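## Task

The rack's front holds twelve drive blanks, three rows of four. Press every blank that protrudes fully in until it bottoms out and latches, except the middle-row blank first counting from the right when facing the rack, which must stay untouched. The rack is loose: tipping it beyond a slight amount fails the task, and it must finish where it began.

## Robot and tools

Robot: two arms, left_arm and right_arm, each with a two-finger parallel gripper and a wrist camera. Calibrated base positions in the scene frame: left_arm (+0.001, +0.294, +0.039) m, right_arm (+0.010, -0.221, 0) m, both almost unrotated (quat_wxyz z terms -0.002 and -0.005). A camera stand is fixed to the floor behind the arms.

Frames: the scene frame has its origin at table-top height midway between the nominal bases, +x out over the table, +z up, left_arm toward +y (image left/right need not match). Each arm reports its hand data (end_effector_position in metres, end_effector_quat_wxyz, Hand target, velocities) in its own base frame; fixed cameras and the table use the scene frame. On the gripper, +z is the direction the fingers point and y is the direction they open and close. end_effector_position lies between the pads, roughly 1 cm short of the fingertips. Printed positions and orientations can be off by a few cm, more when reaching far.

Row layout (shared by execute_actions and move): one list of 14 numbers, each in [-1, 1], covering both arms: left_arm dx, dy, dz, rx, ry, rz, opening, then right_arm in the same order. The six pose numbers are offsets, not poses: they are measured from that arm's Hand target when the action or move begins, along that arm's base axes, and rx, ry, rz form one rotation vector applied about the Hand target's position. Scale: 1.0 equals 0.6 m or 180 degrees (so 0.05 is 3 cm). A translation longer than 1.0 is shortened along its direction. Opening is absolute: +1 fully open (0.093 m), -1 closed. Six zeros for an arm re-command its current Hand target; that is how to end a push, and a gripper resting short can be sent the missing distance as an offset. A 0 in the opening slot is a real command, so repeat the present opening to keep it.

execute_actions: actions is a list of actions; each action is a list of up to 15 rows, one per 1/30 s step, and a shorter action repeats its last row until 15 steps (0.5 s) pass. All rows of one action count from that action's start pose, not from the row before; a later action repeating the same offset moves further. cameras: list of names, ["all"] or []; if omitted, images come only with an empty actions list. An empty list also returns the full state and scene number.

move: target is one row or a list of up to 15 rows, every row counted from the same starting Hand targets. Paths are straight lines, all ending together, 0.5 s minimum and cut off at 10 s; they ignore obstacles and the other arm. speed: m/s, 0.002 to 2.9, default 0.25 (turning up to twice that in rad/s), one value or one per target. blend: metres of corner rounding per target; 0 means stop at each. opening_speed: per second on the -1..+1 scale, at least 0.2. grip_force: newtons per pad, 10 to 50, persists; lower values close slowly. blocking=false returns after about 0.5 s while motion continues. Faster moves lag and stray more and strike harder; a target set deeper past a contact presses harder. Route around an arm's own base rather than close to it. The result adds a "move:" line: done (within 10 mm and 2 degrees), off_target, moving, held or fault, plus limits (paced = pose clipped, held = steps withheld). Neither done nor off_target tells you about contact.

wait: seconds 0 to 10, arms keep their last command. stop: brakes a running move. zoom_image: camera (cam_head_left, cam_head_right, cam_high, cam_low, cam_left_wrist, cam_right_wrist, all 672x504) and region [x0, y0, x1, y1] in pixels, at most 504 by 504, only on the newest images. finished_scene: scene = current scene number; irreversible, the goal must already hold without the robot.

Results: Hand target (your last commanded pose after clipping), end_effector values, Tool commands, grip_measured (+1 open, -1 closed, pads meet near -0.94, about +0.0208 per mm of held width, may read up to 0.02 high), Joint positions (last entry is finger opening in m), Joint velocities (omitted when all are within noise), Joint torques (include arm weight, have offsets and noise; joints 1 to 3 wrap at ±28 N m). execute_actions results also list positions at some steps. Joint ranges (rad): waist -2.618..3.054, shoulder 0..3.142, elbow 0..3.142 (straight 2.901), wrist pitch ±1.571, wrist yaw ±1.571, wrist roll ±2.094.

Controller behaviour: orientation commands are clipped each step to 40 degrees from the measured one; the gripper may stop short, sag, tilt, or move sideways on tiny commands, so check after each move and correct tilt. A blocked arm keeps pressing until sent elsewhere. Heat builds when pushing into an unreachable pose, holding loads or staying stretched; MOTOR HOT appears at 75 °C, at 90 °C the arm folds up and is lost for the scene.

Avoid: tipping or sliding the loose rack, fast impacts on the rack or the camera stand, pressing a blank much past its stop, anything leaving the table, arm-to-arm contact (the clearance check does not protect grippers or wrist cameras), strain on camera cables, and any fault stop. Push blanks slowly, confirm they latched, then pull the gripper back.

Each tool is called after "Request:" by a JSON object that holds its "api" and its "payload", one argument or row to a line.

## Session

Request:
{"api": "execute_actions", "payload": {
  "actions": []
}}

Request:
{"api": "zoom_image", "payload": {
  "camera": "cam_high",
  "region": [200, 60, 490, 180]
}}

Scene clock: 0.00 s.
left_arm: end_effector_position=(+0.2473, -0.0949, +0.0173) grip_measured=+1.000 end_effector_quat_wxyz=(+0.334, +0.041, +0.940, -0.051) | right_arm: end_effector_position=(+0.2512, +0.0351, +0.0673) grip_measured=+1.000 end_effector_quat_wxyz=(+0.437, +0.047, +0.897, -0.043)
Joint positions: left_arm=[-0.48 1.143 0.274 -0.033 -0.179 -0.33 0.093] | right_arm=[0.431 0.823 0.235 -0.161 0.449 0.337 0.093]
Joint velocities: within noise
Joint torques (N m): no reading
Heat: left arm: 40 °C; right arm: 38 °C.
Hand target: left_arm +0.2528, -0.0976, +0.0242; +0.345, +0.040, +0.936, -0.056 | right_arm +0.2548, +0.0367, +0.0736; +0.445, +0.049, +0.893, -0.039
Tool commands: left_gripper/opening=+1.0 right_gripper/opening=+1.0

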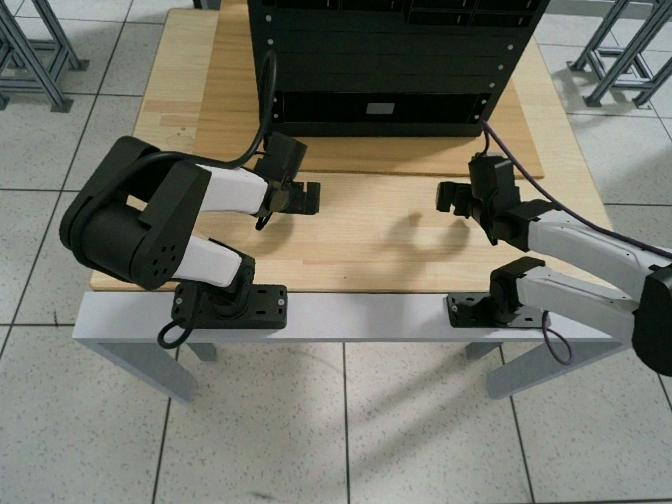

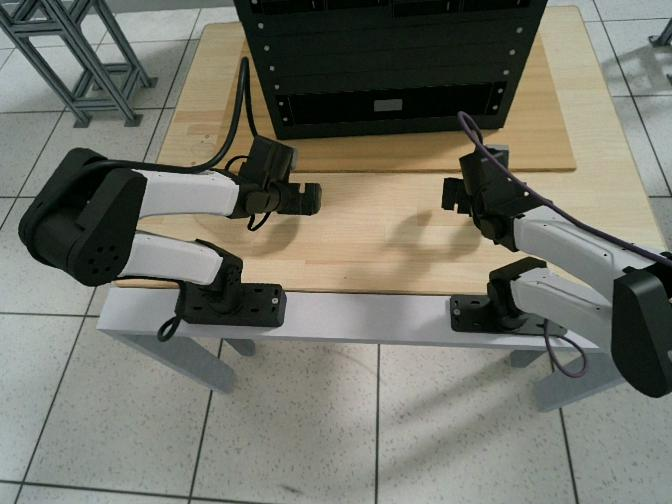

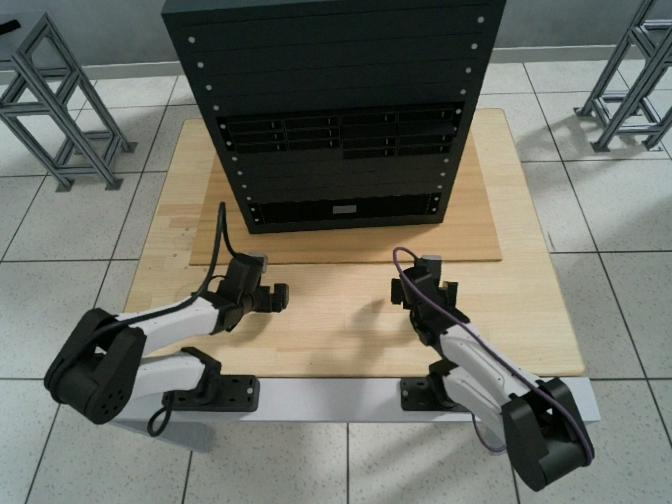

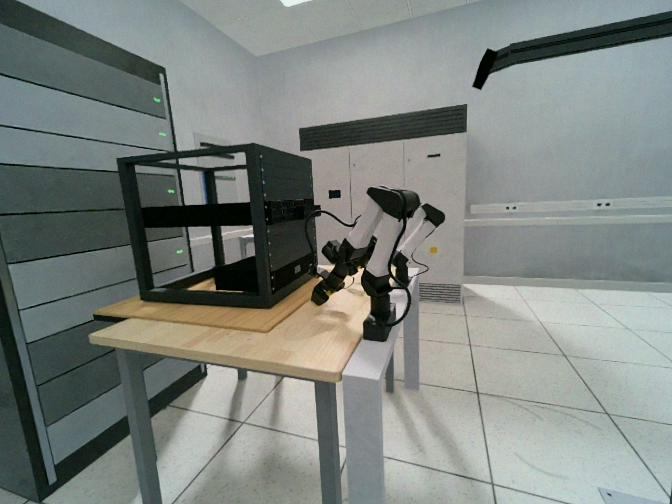

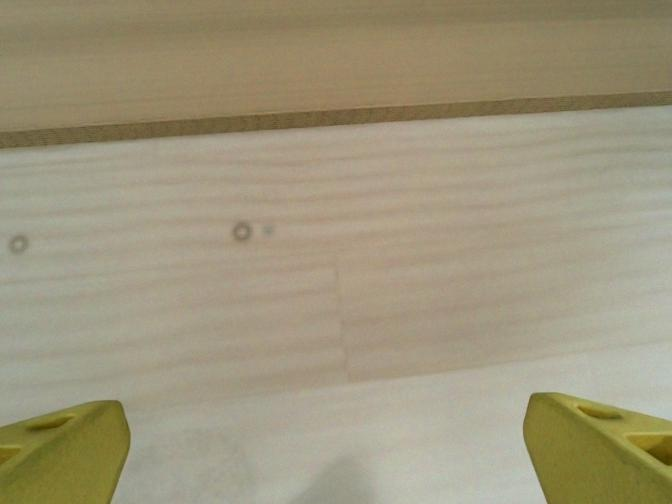

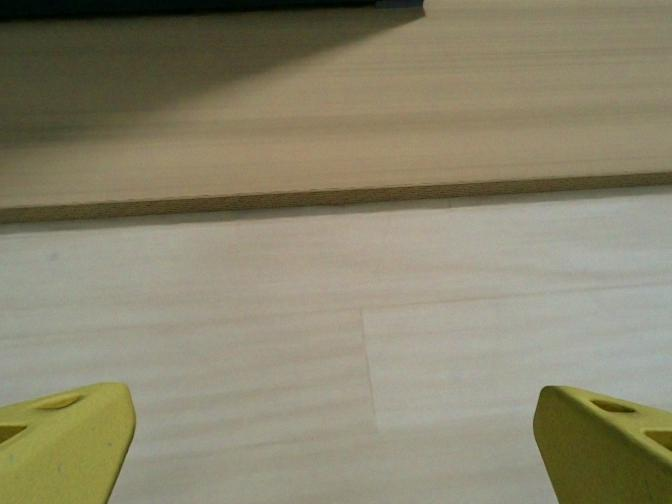

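Scaled by 1.738 from the camera's 672x504 image, which has a finer 960x720 frame.

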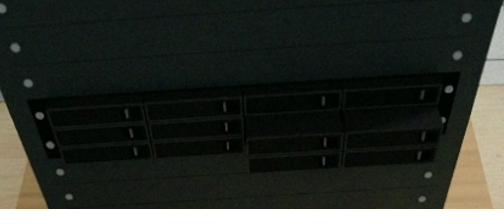

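Request:
{"api": "move", "payload": {
  "target": [0.0788, 0.0057, 0.56, -0.1129, -0.2569, -0.2183, 1.0, 0.1453, 0.0238, 0.5473, -0.4795, -0.1575, 0.1554, 1.0],
  "speed": 0.3,
  "cameras": ["cam_left_wrist", "cam_right_wrist"]
}}

Request:
{"api": "zoom_image", "payload": {
  "camera": "cam_right_wrist",
  "region": [100, 50, 540, 490]
}}

Request:
{"api": "zoom_image", "payload": {
  "camera": "cam_left_wrist",
  "region": [168, 0, 672, 300]
}}

Scene clock: 80.27 s.
left_arm: end_effector_position=(+0.2987, -0.0953, +0.3428) grip_measured=+1.000 end_effector_quat_wxyz=(+0.622, +0.290, +0.657, -0.312) | right_arm: end_effector_position=(+0.3410, +0.0504, +0.3832) grip_measured=+1.000 end_effector_quat_wxyz=(+0.524, -0.460, +0.503, -0.510)
Joint positions: left_arm=[0.178 0.964 0.814 0.085 1.057 0.007 0.093] | right_arm=[0.311 0.917 0.847 0.145 0.341 -1.539 0.093]
Joint torques (N m): left_arm=[0.12 -1.16 8.58 2.22 0.33 0.04] | right_arm=[-0.35 -1.18 11.28 2.69 -0.27 0]
Heat: left arm: 43 °C; right arm: 50 °C.
Hand target: left_arm +0.3001, -0.0943, +0.3601; +0.639, +0.302, +0.640, -0.302 | right_arm +0.3420, +0.0509, +0.4019; +0.538, -0.450, +0.490, -0.517
Off the commanded pose: left_arm 0.018 m, 3 deg | right_arm 0.019 m, 3 deg.
move: off_target (left_arm, right_arm)
Images, in order (width x height): cam_left_wrist 672x504, cam_right_wrist 672x504.

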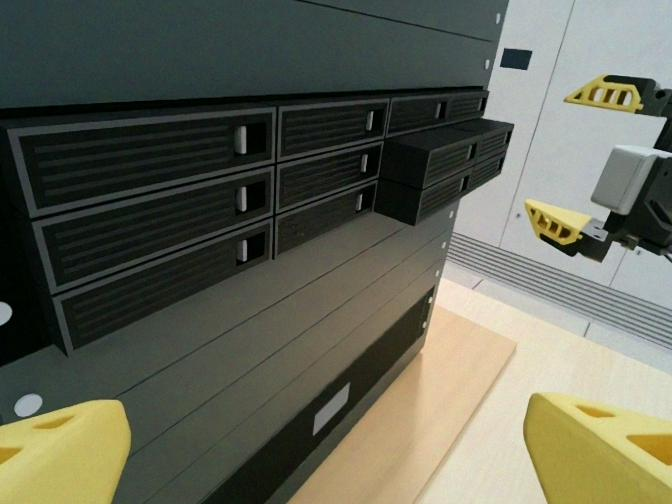

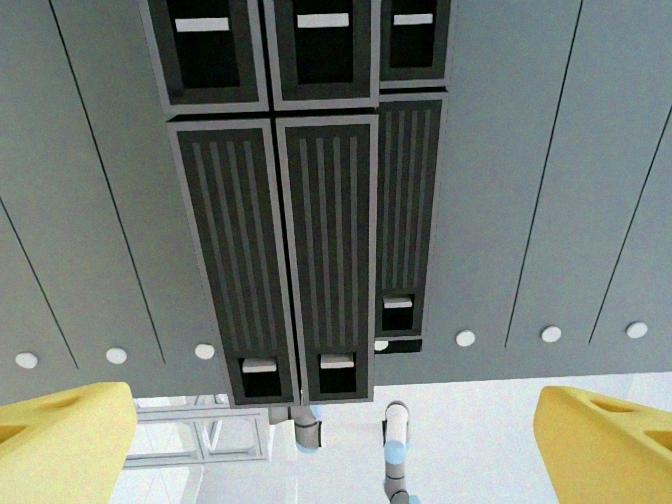

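Scaled by 1.145 from the camera's 672x504 image, which has a finer 960x720 frame.

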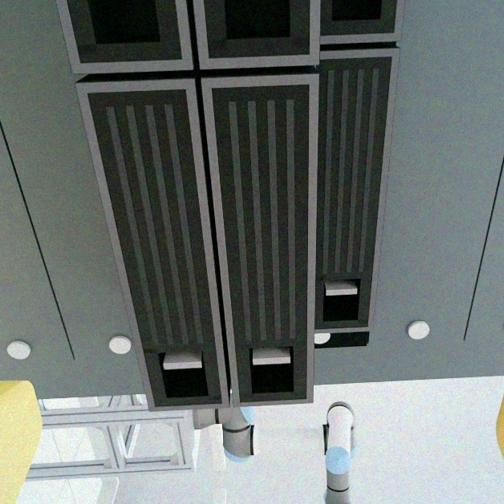

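Scaled by 1.000.

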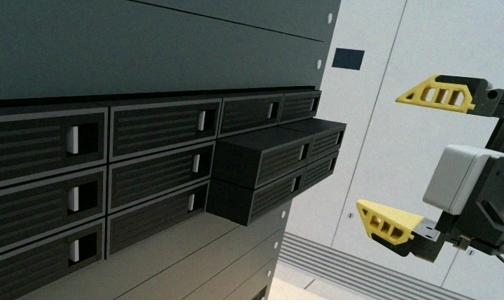

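Request:
{"api": "move", "payload": {
  "target": [
    [0, 0, 0, 0, 0, 0, 1.0, 0.0383, 0.0022, 0.0292, 0, 0, 0, 1.0],
    [0, 0, 0, 0, 0, 0, 1.0, 0.1, 0.0055, 0.0292, 0, 0, 0, 1.0]
  ],
  "speed": [0.1, 0.06],
  "cameras": ["cam_left_wrist", "cam_right_wrist"]
}}

Request:
{"api": "zoom_image", "payload": {
  "camera": "cam_left_wrist",
  "region": [360, 60, 600, 260]
}}

Scene clock: 133.17 s.
left_arm: end_effector_position=(+0.2987, -0.0953, +0.3431) grip_measured=+1.000 end_effector_quat_wxyz=(+0.622, +0.290, +0.657, -0.312) | right_arm: end_effector_position=(+0.3998, +0.0538, +0.3978) grip_measured=+1.000 end_effector_quat_wxyz=(+0.519, -0.465, +0.504, -0.510)
Joint positions: left_arm=[0.178 0.964 0.814 0.087 1.057 0.006 0.093] | right_arm=[0.25 1.16 1.03 0.191 0.28 -1.539 0.093]
Joint torques (N m): left_arm=[0.12 -1.1 8.59 2.22 0.32 0.04] | right_arm=[-0.34 -2.96 11.73 2.82 -0.27 0.07]
Heat: left arm: 45 °C; right arm: 56 °C.
Hand target: left_arm +0.3001, -0.0943, +0.3602; +0.639, +0.302, +0.639, -0.302 | right_arm +0.4019, +0.0543, +0.4197; +0.539, -0.450, +0.490, -0.517
Off the commanded pose: left_arm 0.017 m, 3 deg | right_arm 0.022 m, 3 deg.
move: off_target (left_arm, right_arm)
Images, in order (width x height): cam_left_wrist 672x504, cam_right_wrist 672x504.

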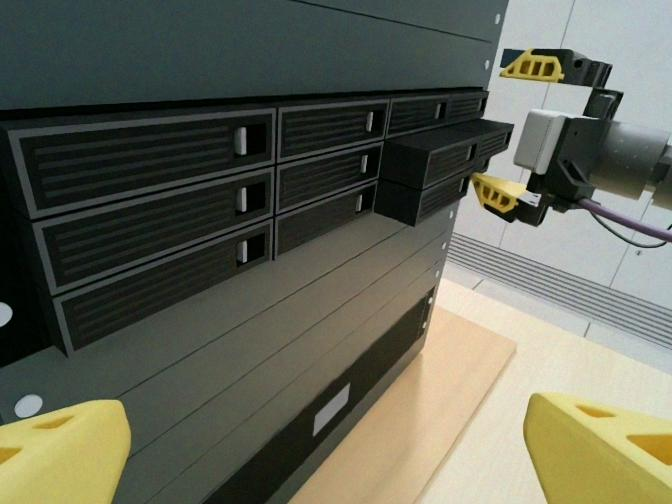

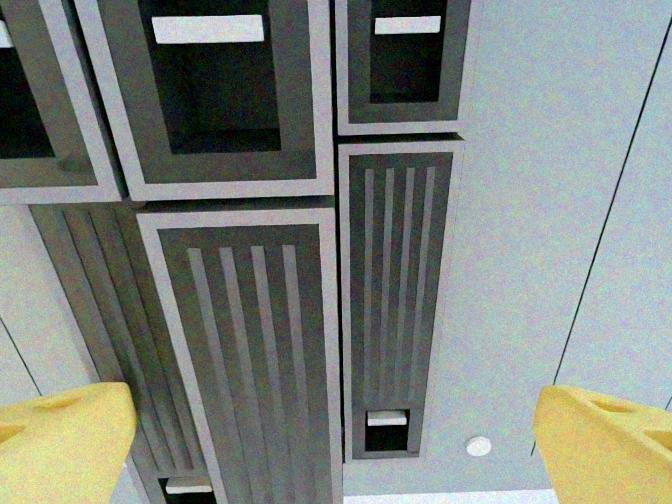

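Scaled by 2.100 from the camera's 672x504 image, which has a finer 960x720 frame.

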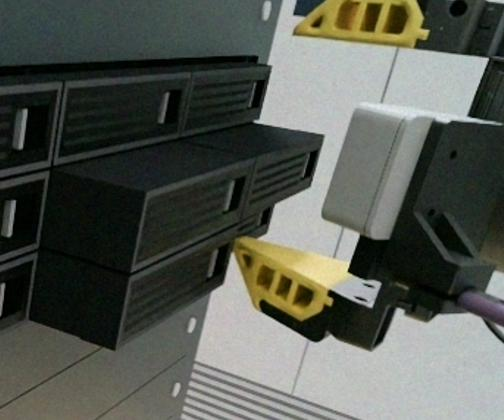

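Request:
{"api": "zoom_image", "payload": {
  "camera": "cam_right_wrist",
  "region": [0, 180, 340, 504]
}}

Scaled by 1.482 from the camera's 672x504 image, which has a finer 960x720 frame.

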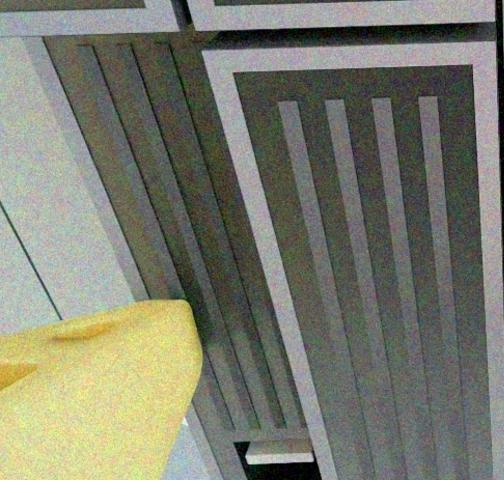

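Request:
{"api": "move", "payload": {
  "target": [0, 0, 0, 0, 0, 0, 1.0, 0.0735, 0.004, 0.0033, 0, 0, 0, 1.0],
  "speed": 0.06,
  "cameras": ["cam_left_wrist", "cam_right_wrist"]
}}

Request:
{"api": "zoom_image", "payload": {
  "camera": "cam_left_wrist",
  "region": [360, 60, 600, 260]
}}

Scene clock: 156.77 s.
left_arm: end_effector_position=(+0.2987, -0.0953, +0.3431) grip_measured=+1.000 end_effector_quat_wxyz=(+0.622, +0.290, +0.657, -0.312) | right_arm: end_effector_position=(+0.4243, +0.0560, +0.3969) grip_measured=+1.000 end_effector_quat_wxyz=(+0.505, -0.479, +0.513, -0.503)
Joint positions: left_arm=[0.178 0.964 0.814 0.087 1.057 0.006 0.093] | right_arm=[0.235 1.257 1.13 0.143 0.267 -1.539 0.093]
Joint torques (N m): left_arm=[0.1 -1.11 8.55 2.21 0.32 0.04] | right_arm=[-1.37 1.29 12.44 3.89 -0.42 0.09]
Heat: left arm: 46 °C; right arm: 57 °C.
Hand target: left_arm +0.3001, -0.0943, +0.3602; +0.639, +0.302, +0.639, -0.302 | right_arm +0.4461, +0.0567, +0.4216; +0.539, -0.450, +0.490, -0.517
Off the commanded pose: left_arm 0.017 m, 3 deg | right_arm 0.033 m, 6 deg.
move: off_target (left_arm, right_arm)
Images, in order (width x height): cam_left_wrist 672x504, cam_right_wrist 672x504.

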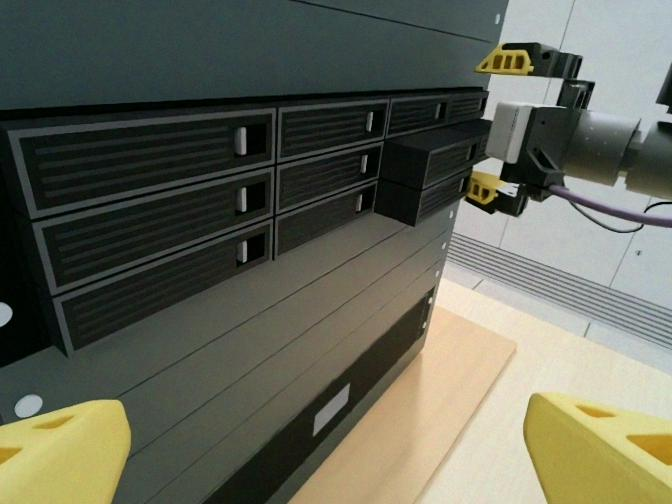

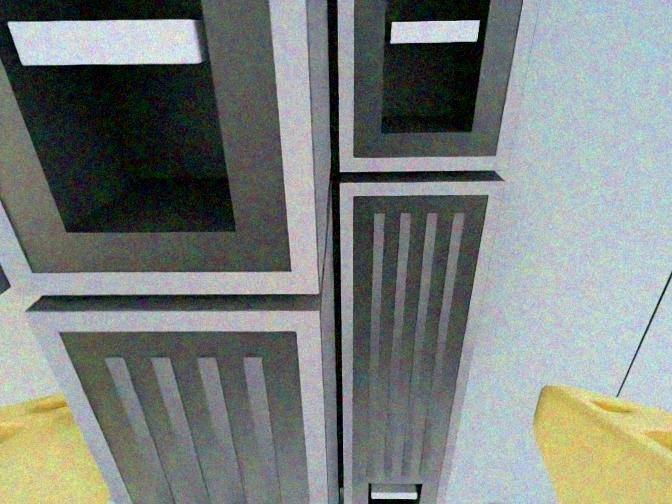

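Scaled by 2.100 from the camera's 672x504 image, which has a finer 960x720 frame.

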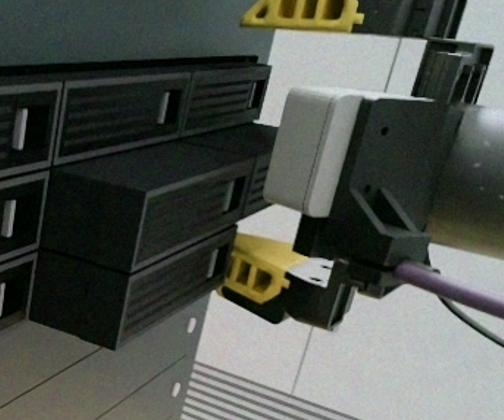

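Request:
{"api": "move", "payload": {
  "target": [
    [0, 0, 0, 0, 0, 0, 1.0, -0.0602, -0.0037, -0.036, 0, 0, 0, 1.0],
    [0, 0, 0, 0, 0, 0, 1.0, -0.1685, -0.0095, -0.0443, 0, 0, 0, 1.0],
    [0, 0, 0, 0, 0, 0, 1.0, -0.1852, 0.1788, -0.0443, 0, 0, 0, 1.0],
    [0, 0, 0, 0, 0, 0, 1.0, -0.1652, 0.1805, -0.006, 0, 0, 0, 1.0]
  ],
  "speed": [0.08, 0.15, 0.2, 0.1],
  "blend": [0.01, 0.015, 0.01, 0],
  "cameras": ["cam_left_wrist", "cam_right_wrist"]
}}

Request:
{"api": "zoom_image", "payload": {
  "camera": "cam_right_wrist",
  "region": [60, 60, 500, 500]
}}

Request:
{"api": "zoom_image", "payload": {
  "camera": "cam_left_wrist",
  "region": [360, 60, 600, 260]
}}

Scene clock: 191.80 s.
left_arm: end_effector_position=(+0.2987, -0.0953, +0.3431) grip_measured=+1.000 end_effector_quat_wxyz=(+0.622, +0.290, +0.657, -0.312) | right_arm: end_effector_position=(+0.3447, +0.1685, +0.4066) grip_measured=+1.000 end_effector_quat_wxyz=(+0.537, -0.463, +0.487, -0.510)
Joint positions: left_arm=[0.178 0.964 0.814 0.087 1.057 0.006 0.093] | right_arm=[0.76 1.182 1.032 0.282 0.756 -1.611 0.093]
Joint torques (N m): left_arm=[0.1 -1.1 8.58 2.21 0.32 0.04] | right_arm=[-0.27 -3.06 10.86 2.34 0.05 -0.02]
Heat: left arm: 47 °C; right arm: 56 °C.
Hand target: left_arm +0.3001, -0.0943, +0.3602; +0.639, +0.302, +0.639, -0.302 | right_arm +0.3470, +0.1649, +0.4179; +0.538, -0.450, +0.490, -0.517
Off the commanded pose: left_arm 0.017 m, 3 deg | right_arm 0.012 m, 2 deg.
move: off_target (left_arm, right_arm)
Images, in order (width x height): cam_left_wrist 672x504, cam_right_wrist 672x504.

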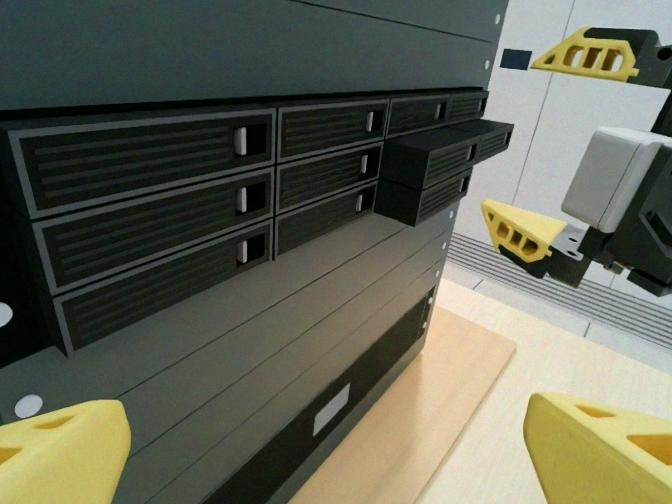

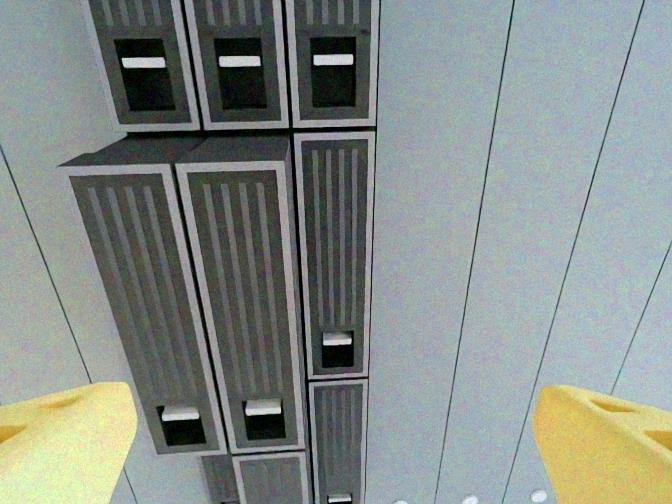

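Scaled by 1.145 from the camera's 672x504 image, which has a finer 960x720 frame.

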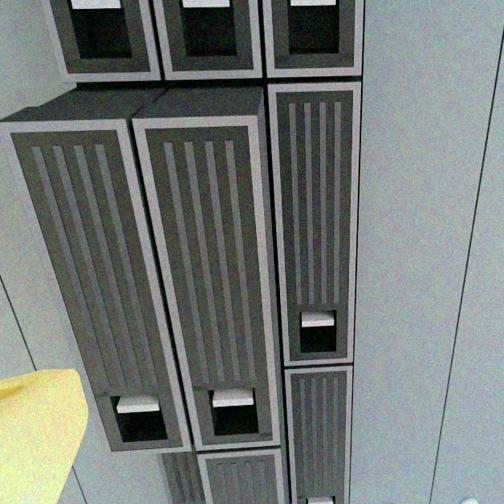

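Scaled by 2.100 from the camera's 672x504 image, which has a finer 960x720 frame.

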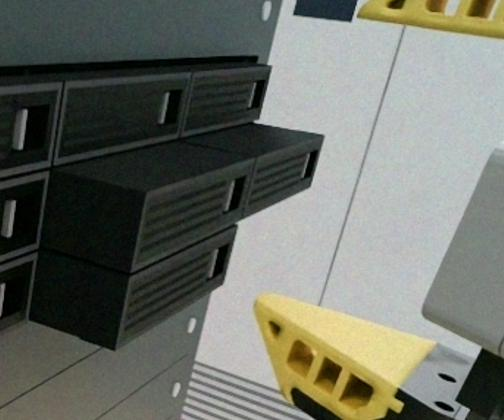

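Request:
{"api": "move", "payload": {
  "target": [
    [0, 0, 0, 0, 0, 0, 1.0, 0.0417, 0.0023, -0.0117, 0, 0, 0, 1.0],
    [0, 0, 0, 0, 0, 0, 1.0, 0.1567, 0.0087, -0.0117, 0, 0, 0, 1.0],
    [0, 0, 0, 0, 0, 0, 1.0, 0.0883, 0.0052, -0.0348, 0, 0, 0, 1.0],
    [0, 0, 0, 0, 0, 0, 1.0, -0.0083, 0.0002, -0.0298, 0, 0, 0, 1.0],
    [0, 0, 0, 0, 0, 0, 1.0, 0.0083, 0.001, 0.036, 0, 0, 0, 1.0]
  ],
  "speed": [0.06, 0.06, 0.08, 0.15, 0.1],
  "blend": [0.01, 0, 0.01, 0.01, 0],
  "cameras": ["cam_left_wrist", "cam_right_wrist"]
}}

Request:
{"api": "zoom_image", "payload": {
  "camera": "cam_right_wrist",
  "region": [60, 60, 500, 500]
}}

Request:
{"api": "zoom_image", "payload": {
  "camera": "cam_left_wrist",
  "region": [360, 60, 600, 260]
}}

Scene clock: 232.57 s.
left_arm: end_effector_position=(+0.2987, -0.0953, +0.3431) grip_measured=+1.000 end_effector_quat_wxyz=(+0.622, +0.290, +0.657, -0.312) | right_arm: end_effector_position=(+0.3498, +0.1681, +0.4320) grip_measured=+1.000 end_effector_quat_wxyz=(+0.540, -0.456, +0.487, -0.513)
Joint positions: left_arm=[0.178 0.964 0.814 0.087 1.057 0.006 0.093] | right_arm=[0.749 1.211 1.137 0.225 0.75 -1.614 0.093]
Joint torques (N m): left_arm=[0.13 -1.11 8.61 2.21 0.32 0.04] | right_arm=[-0.31 -3.18 10.81 2.12 -0.03 0.04]
Heat: left arm: 47 °C; right arm: 60 °C.
Hand target: left_arm +0.3001, -0.0943, +0.3601; +0.639, +0.302, +0.640, -0.302 | right_arm +0.3519, +0.1655, +0.4395; +0.538, -0.450, +0.490, -0.517
Off the commanded pose: left_arm 0.017 m, 3 deg | right_arm 0.008 m, 1 deg.
move: off_target (left_arm)
Images, in order (width x height): cam_left_wrist 672x504, cam_right_wrist 672x504.

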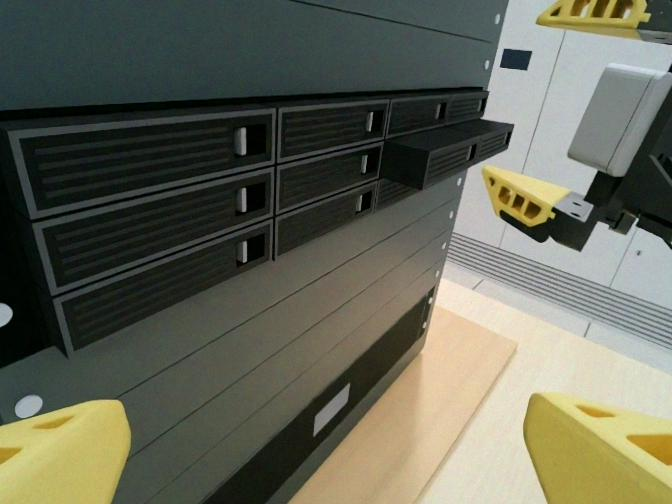

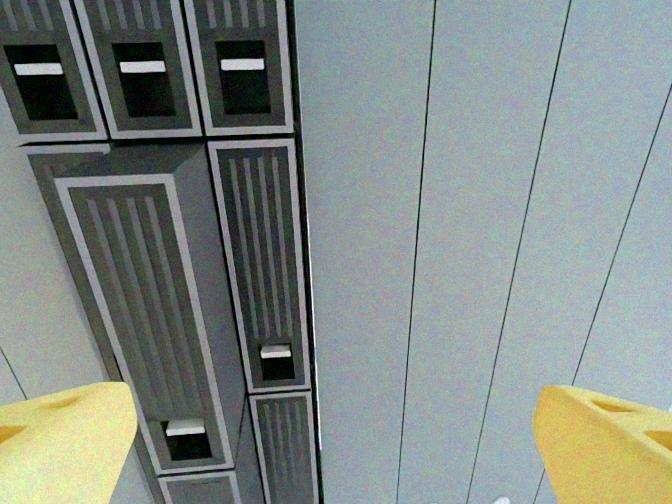

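Scaled by 1.145 from the camera's 672x504 image, which has a finer 960x720 frame.

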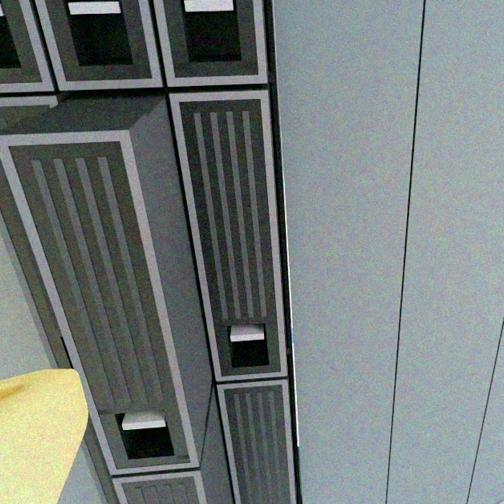

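Scaled by 2.100 from the camera's 672x504 image, which has a finer 960x720 frame.

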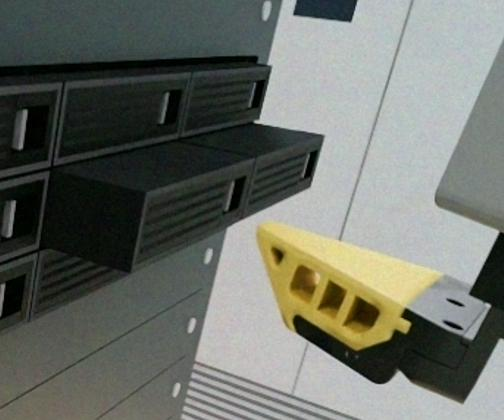

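Request:
{"api": "move", "payload": {
  "target": [
    [0, 0, 0, 0, 0, 0, 1.0, 0.1485, 0.0082, 0.0017, 0, 0, 0, 1.0],
    [0, 0, 0, 0, 0, 0, 1.0, -0.0367, -0.002, -0.0167, 0, 0, 0, 1.0]
  ],
  "speed": [0.06, 0.12],
  "cameras": ["cam_left_wrist", "cam_right_wrist", "cam_high"]
}}

Request:
{"api": "zoom_image", "payload": {
  "camera": "cam_left_wrist",
  "region": [260, 60, 560, 280]
}}

Request:
{"api": "zoom_image", "payload": {
  "camera": "cam_right_wrist",
  "region": [0, 60, 400, 500]
}}

Scene clock: 256.80 s.
left_arm: end_effector_position=(+0.2987, -0.0953, +0.3432) grip_measured=+1.000 end_effector_quat_wxyz=(+0.622, +0.290, +0.657, -0.312) | right_arm: end_effector_position=(+0.3350, +0.1685, +0.4226) grip_measured=+1.000 end_effector_quat_wxyz=(+0.532, -0.462, +0.490, -0.513)
Joint positions: left_arm=[0.178 0.964 0.814 0.087 1.057 0.006 0.093] | right_arm=[0.795 1.168 1.091 0.211 0.802 -1.621 0.093]
Joint torques (N m): left_arm=[0.09 -1.09 8.59 2.21 0.32 0.05] | right_arm=[0.59 -5.18 7.32 2.49 0.05 -0.04]
Heat: left arm: 47 °C; right arm: 60 °C.
Hand target: left_arm +0.3001, -0.0943, +0.3602; +0.639, +0.302, +0.639, -0.302 | right_arm +0.3299, +0.1644, +0.4294; +0.538, -0.450, +0.490, -0.517
Off the commanded pose: left_arm 0.017 m, 3 deg | right_arm 0.010 m, 2 deg.
move: off_target (left_arm)
Images, in order (width x height): cam_high 672x504, cam_left_wrist 672x504, cam_right_wrist 672x504.

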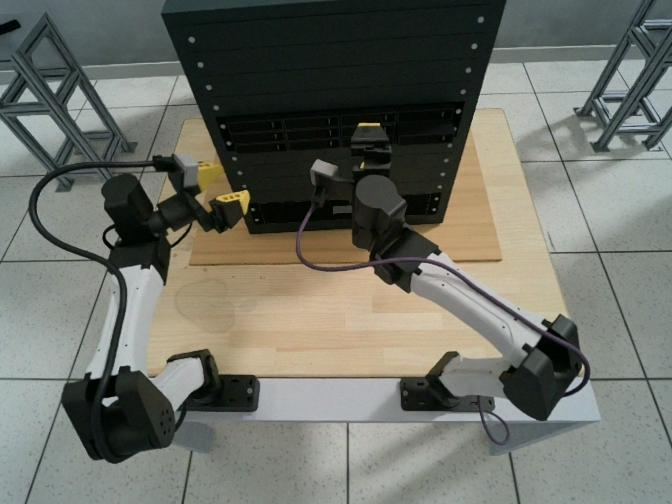

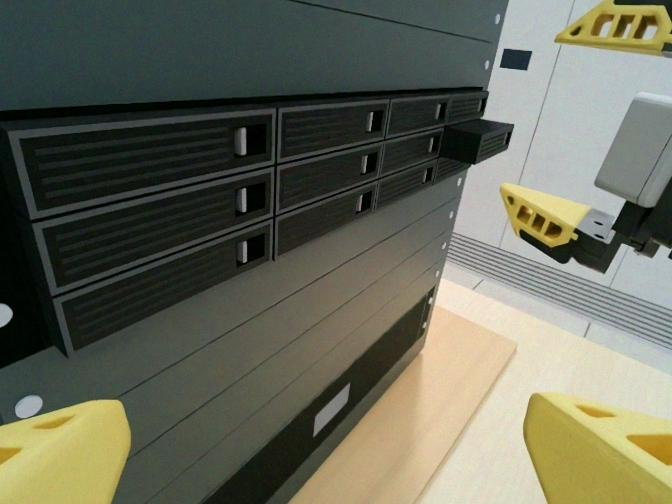

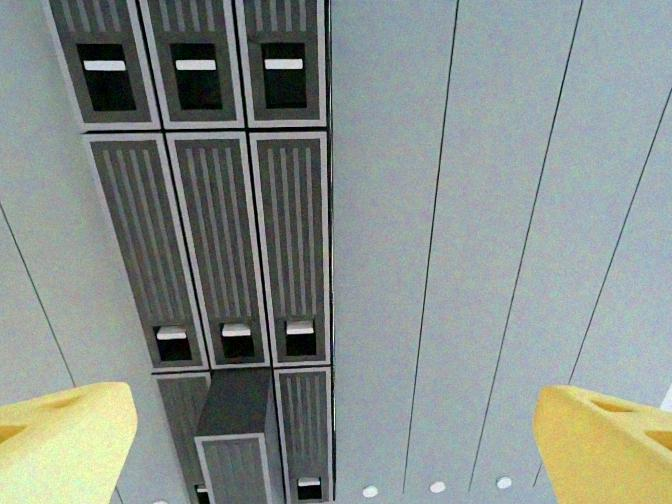

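Scaled by 1.680 from the camera's 672x504 image, which has a finer 960x720 frame.

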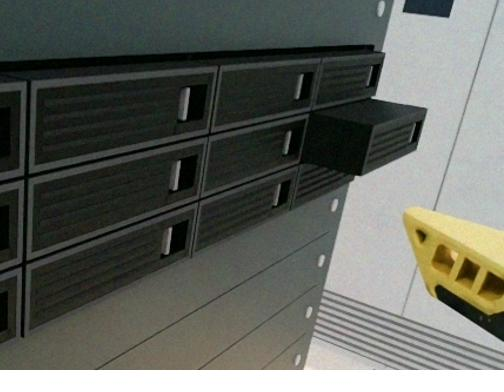

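Scaled by 1.145 from the camera's 672x504 image, which has a finer 960x720 frame.

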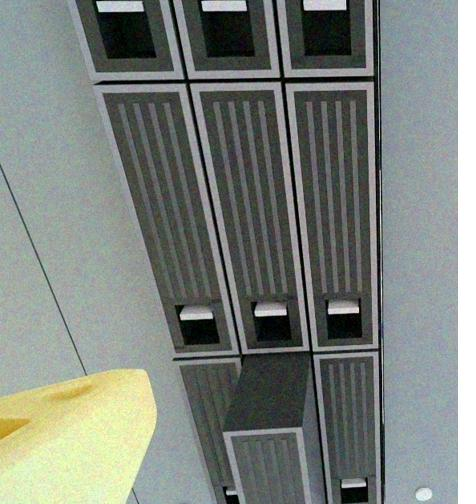

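Request:
{"api": "finished_scene", "payload": {
  "scene": 2
}}

The scene is finished: the task was done.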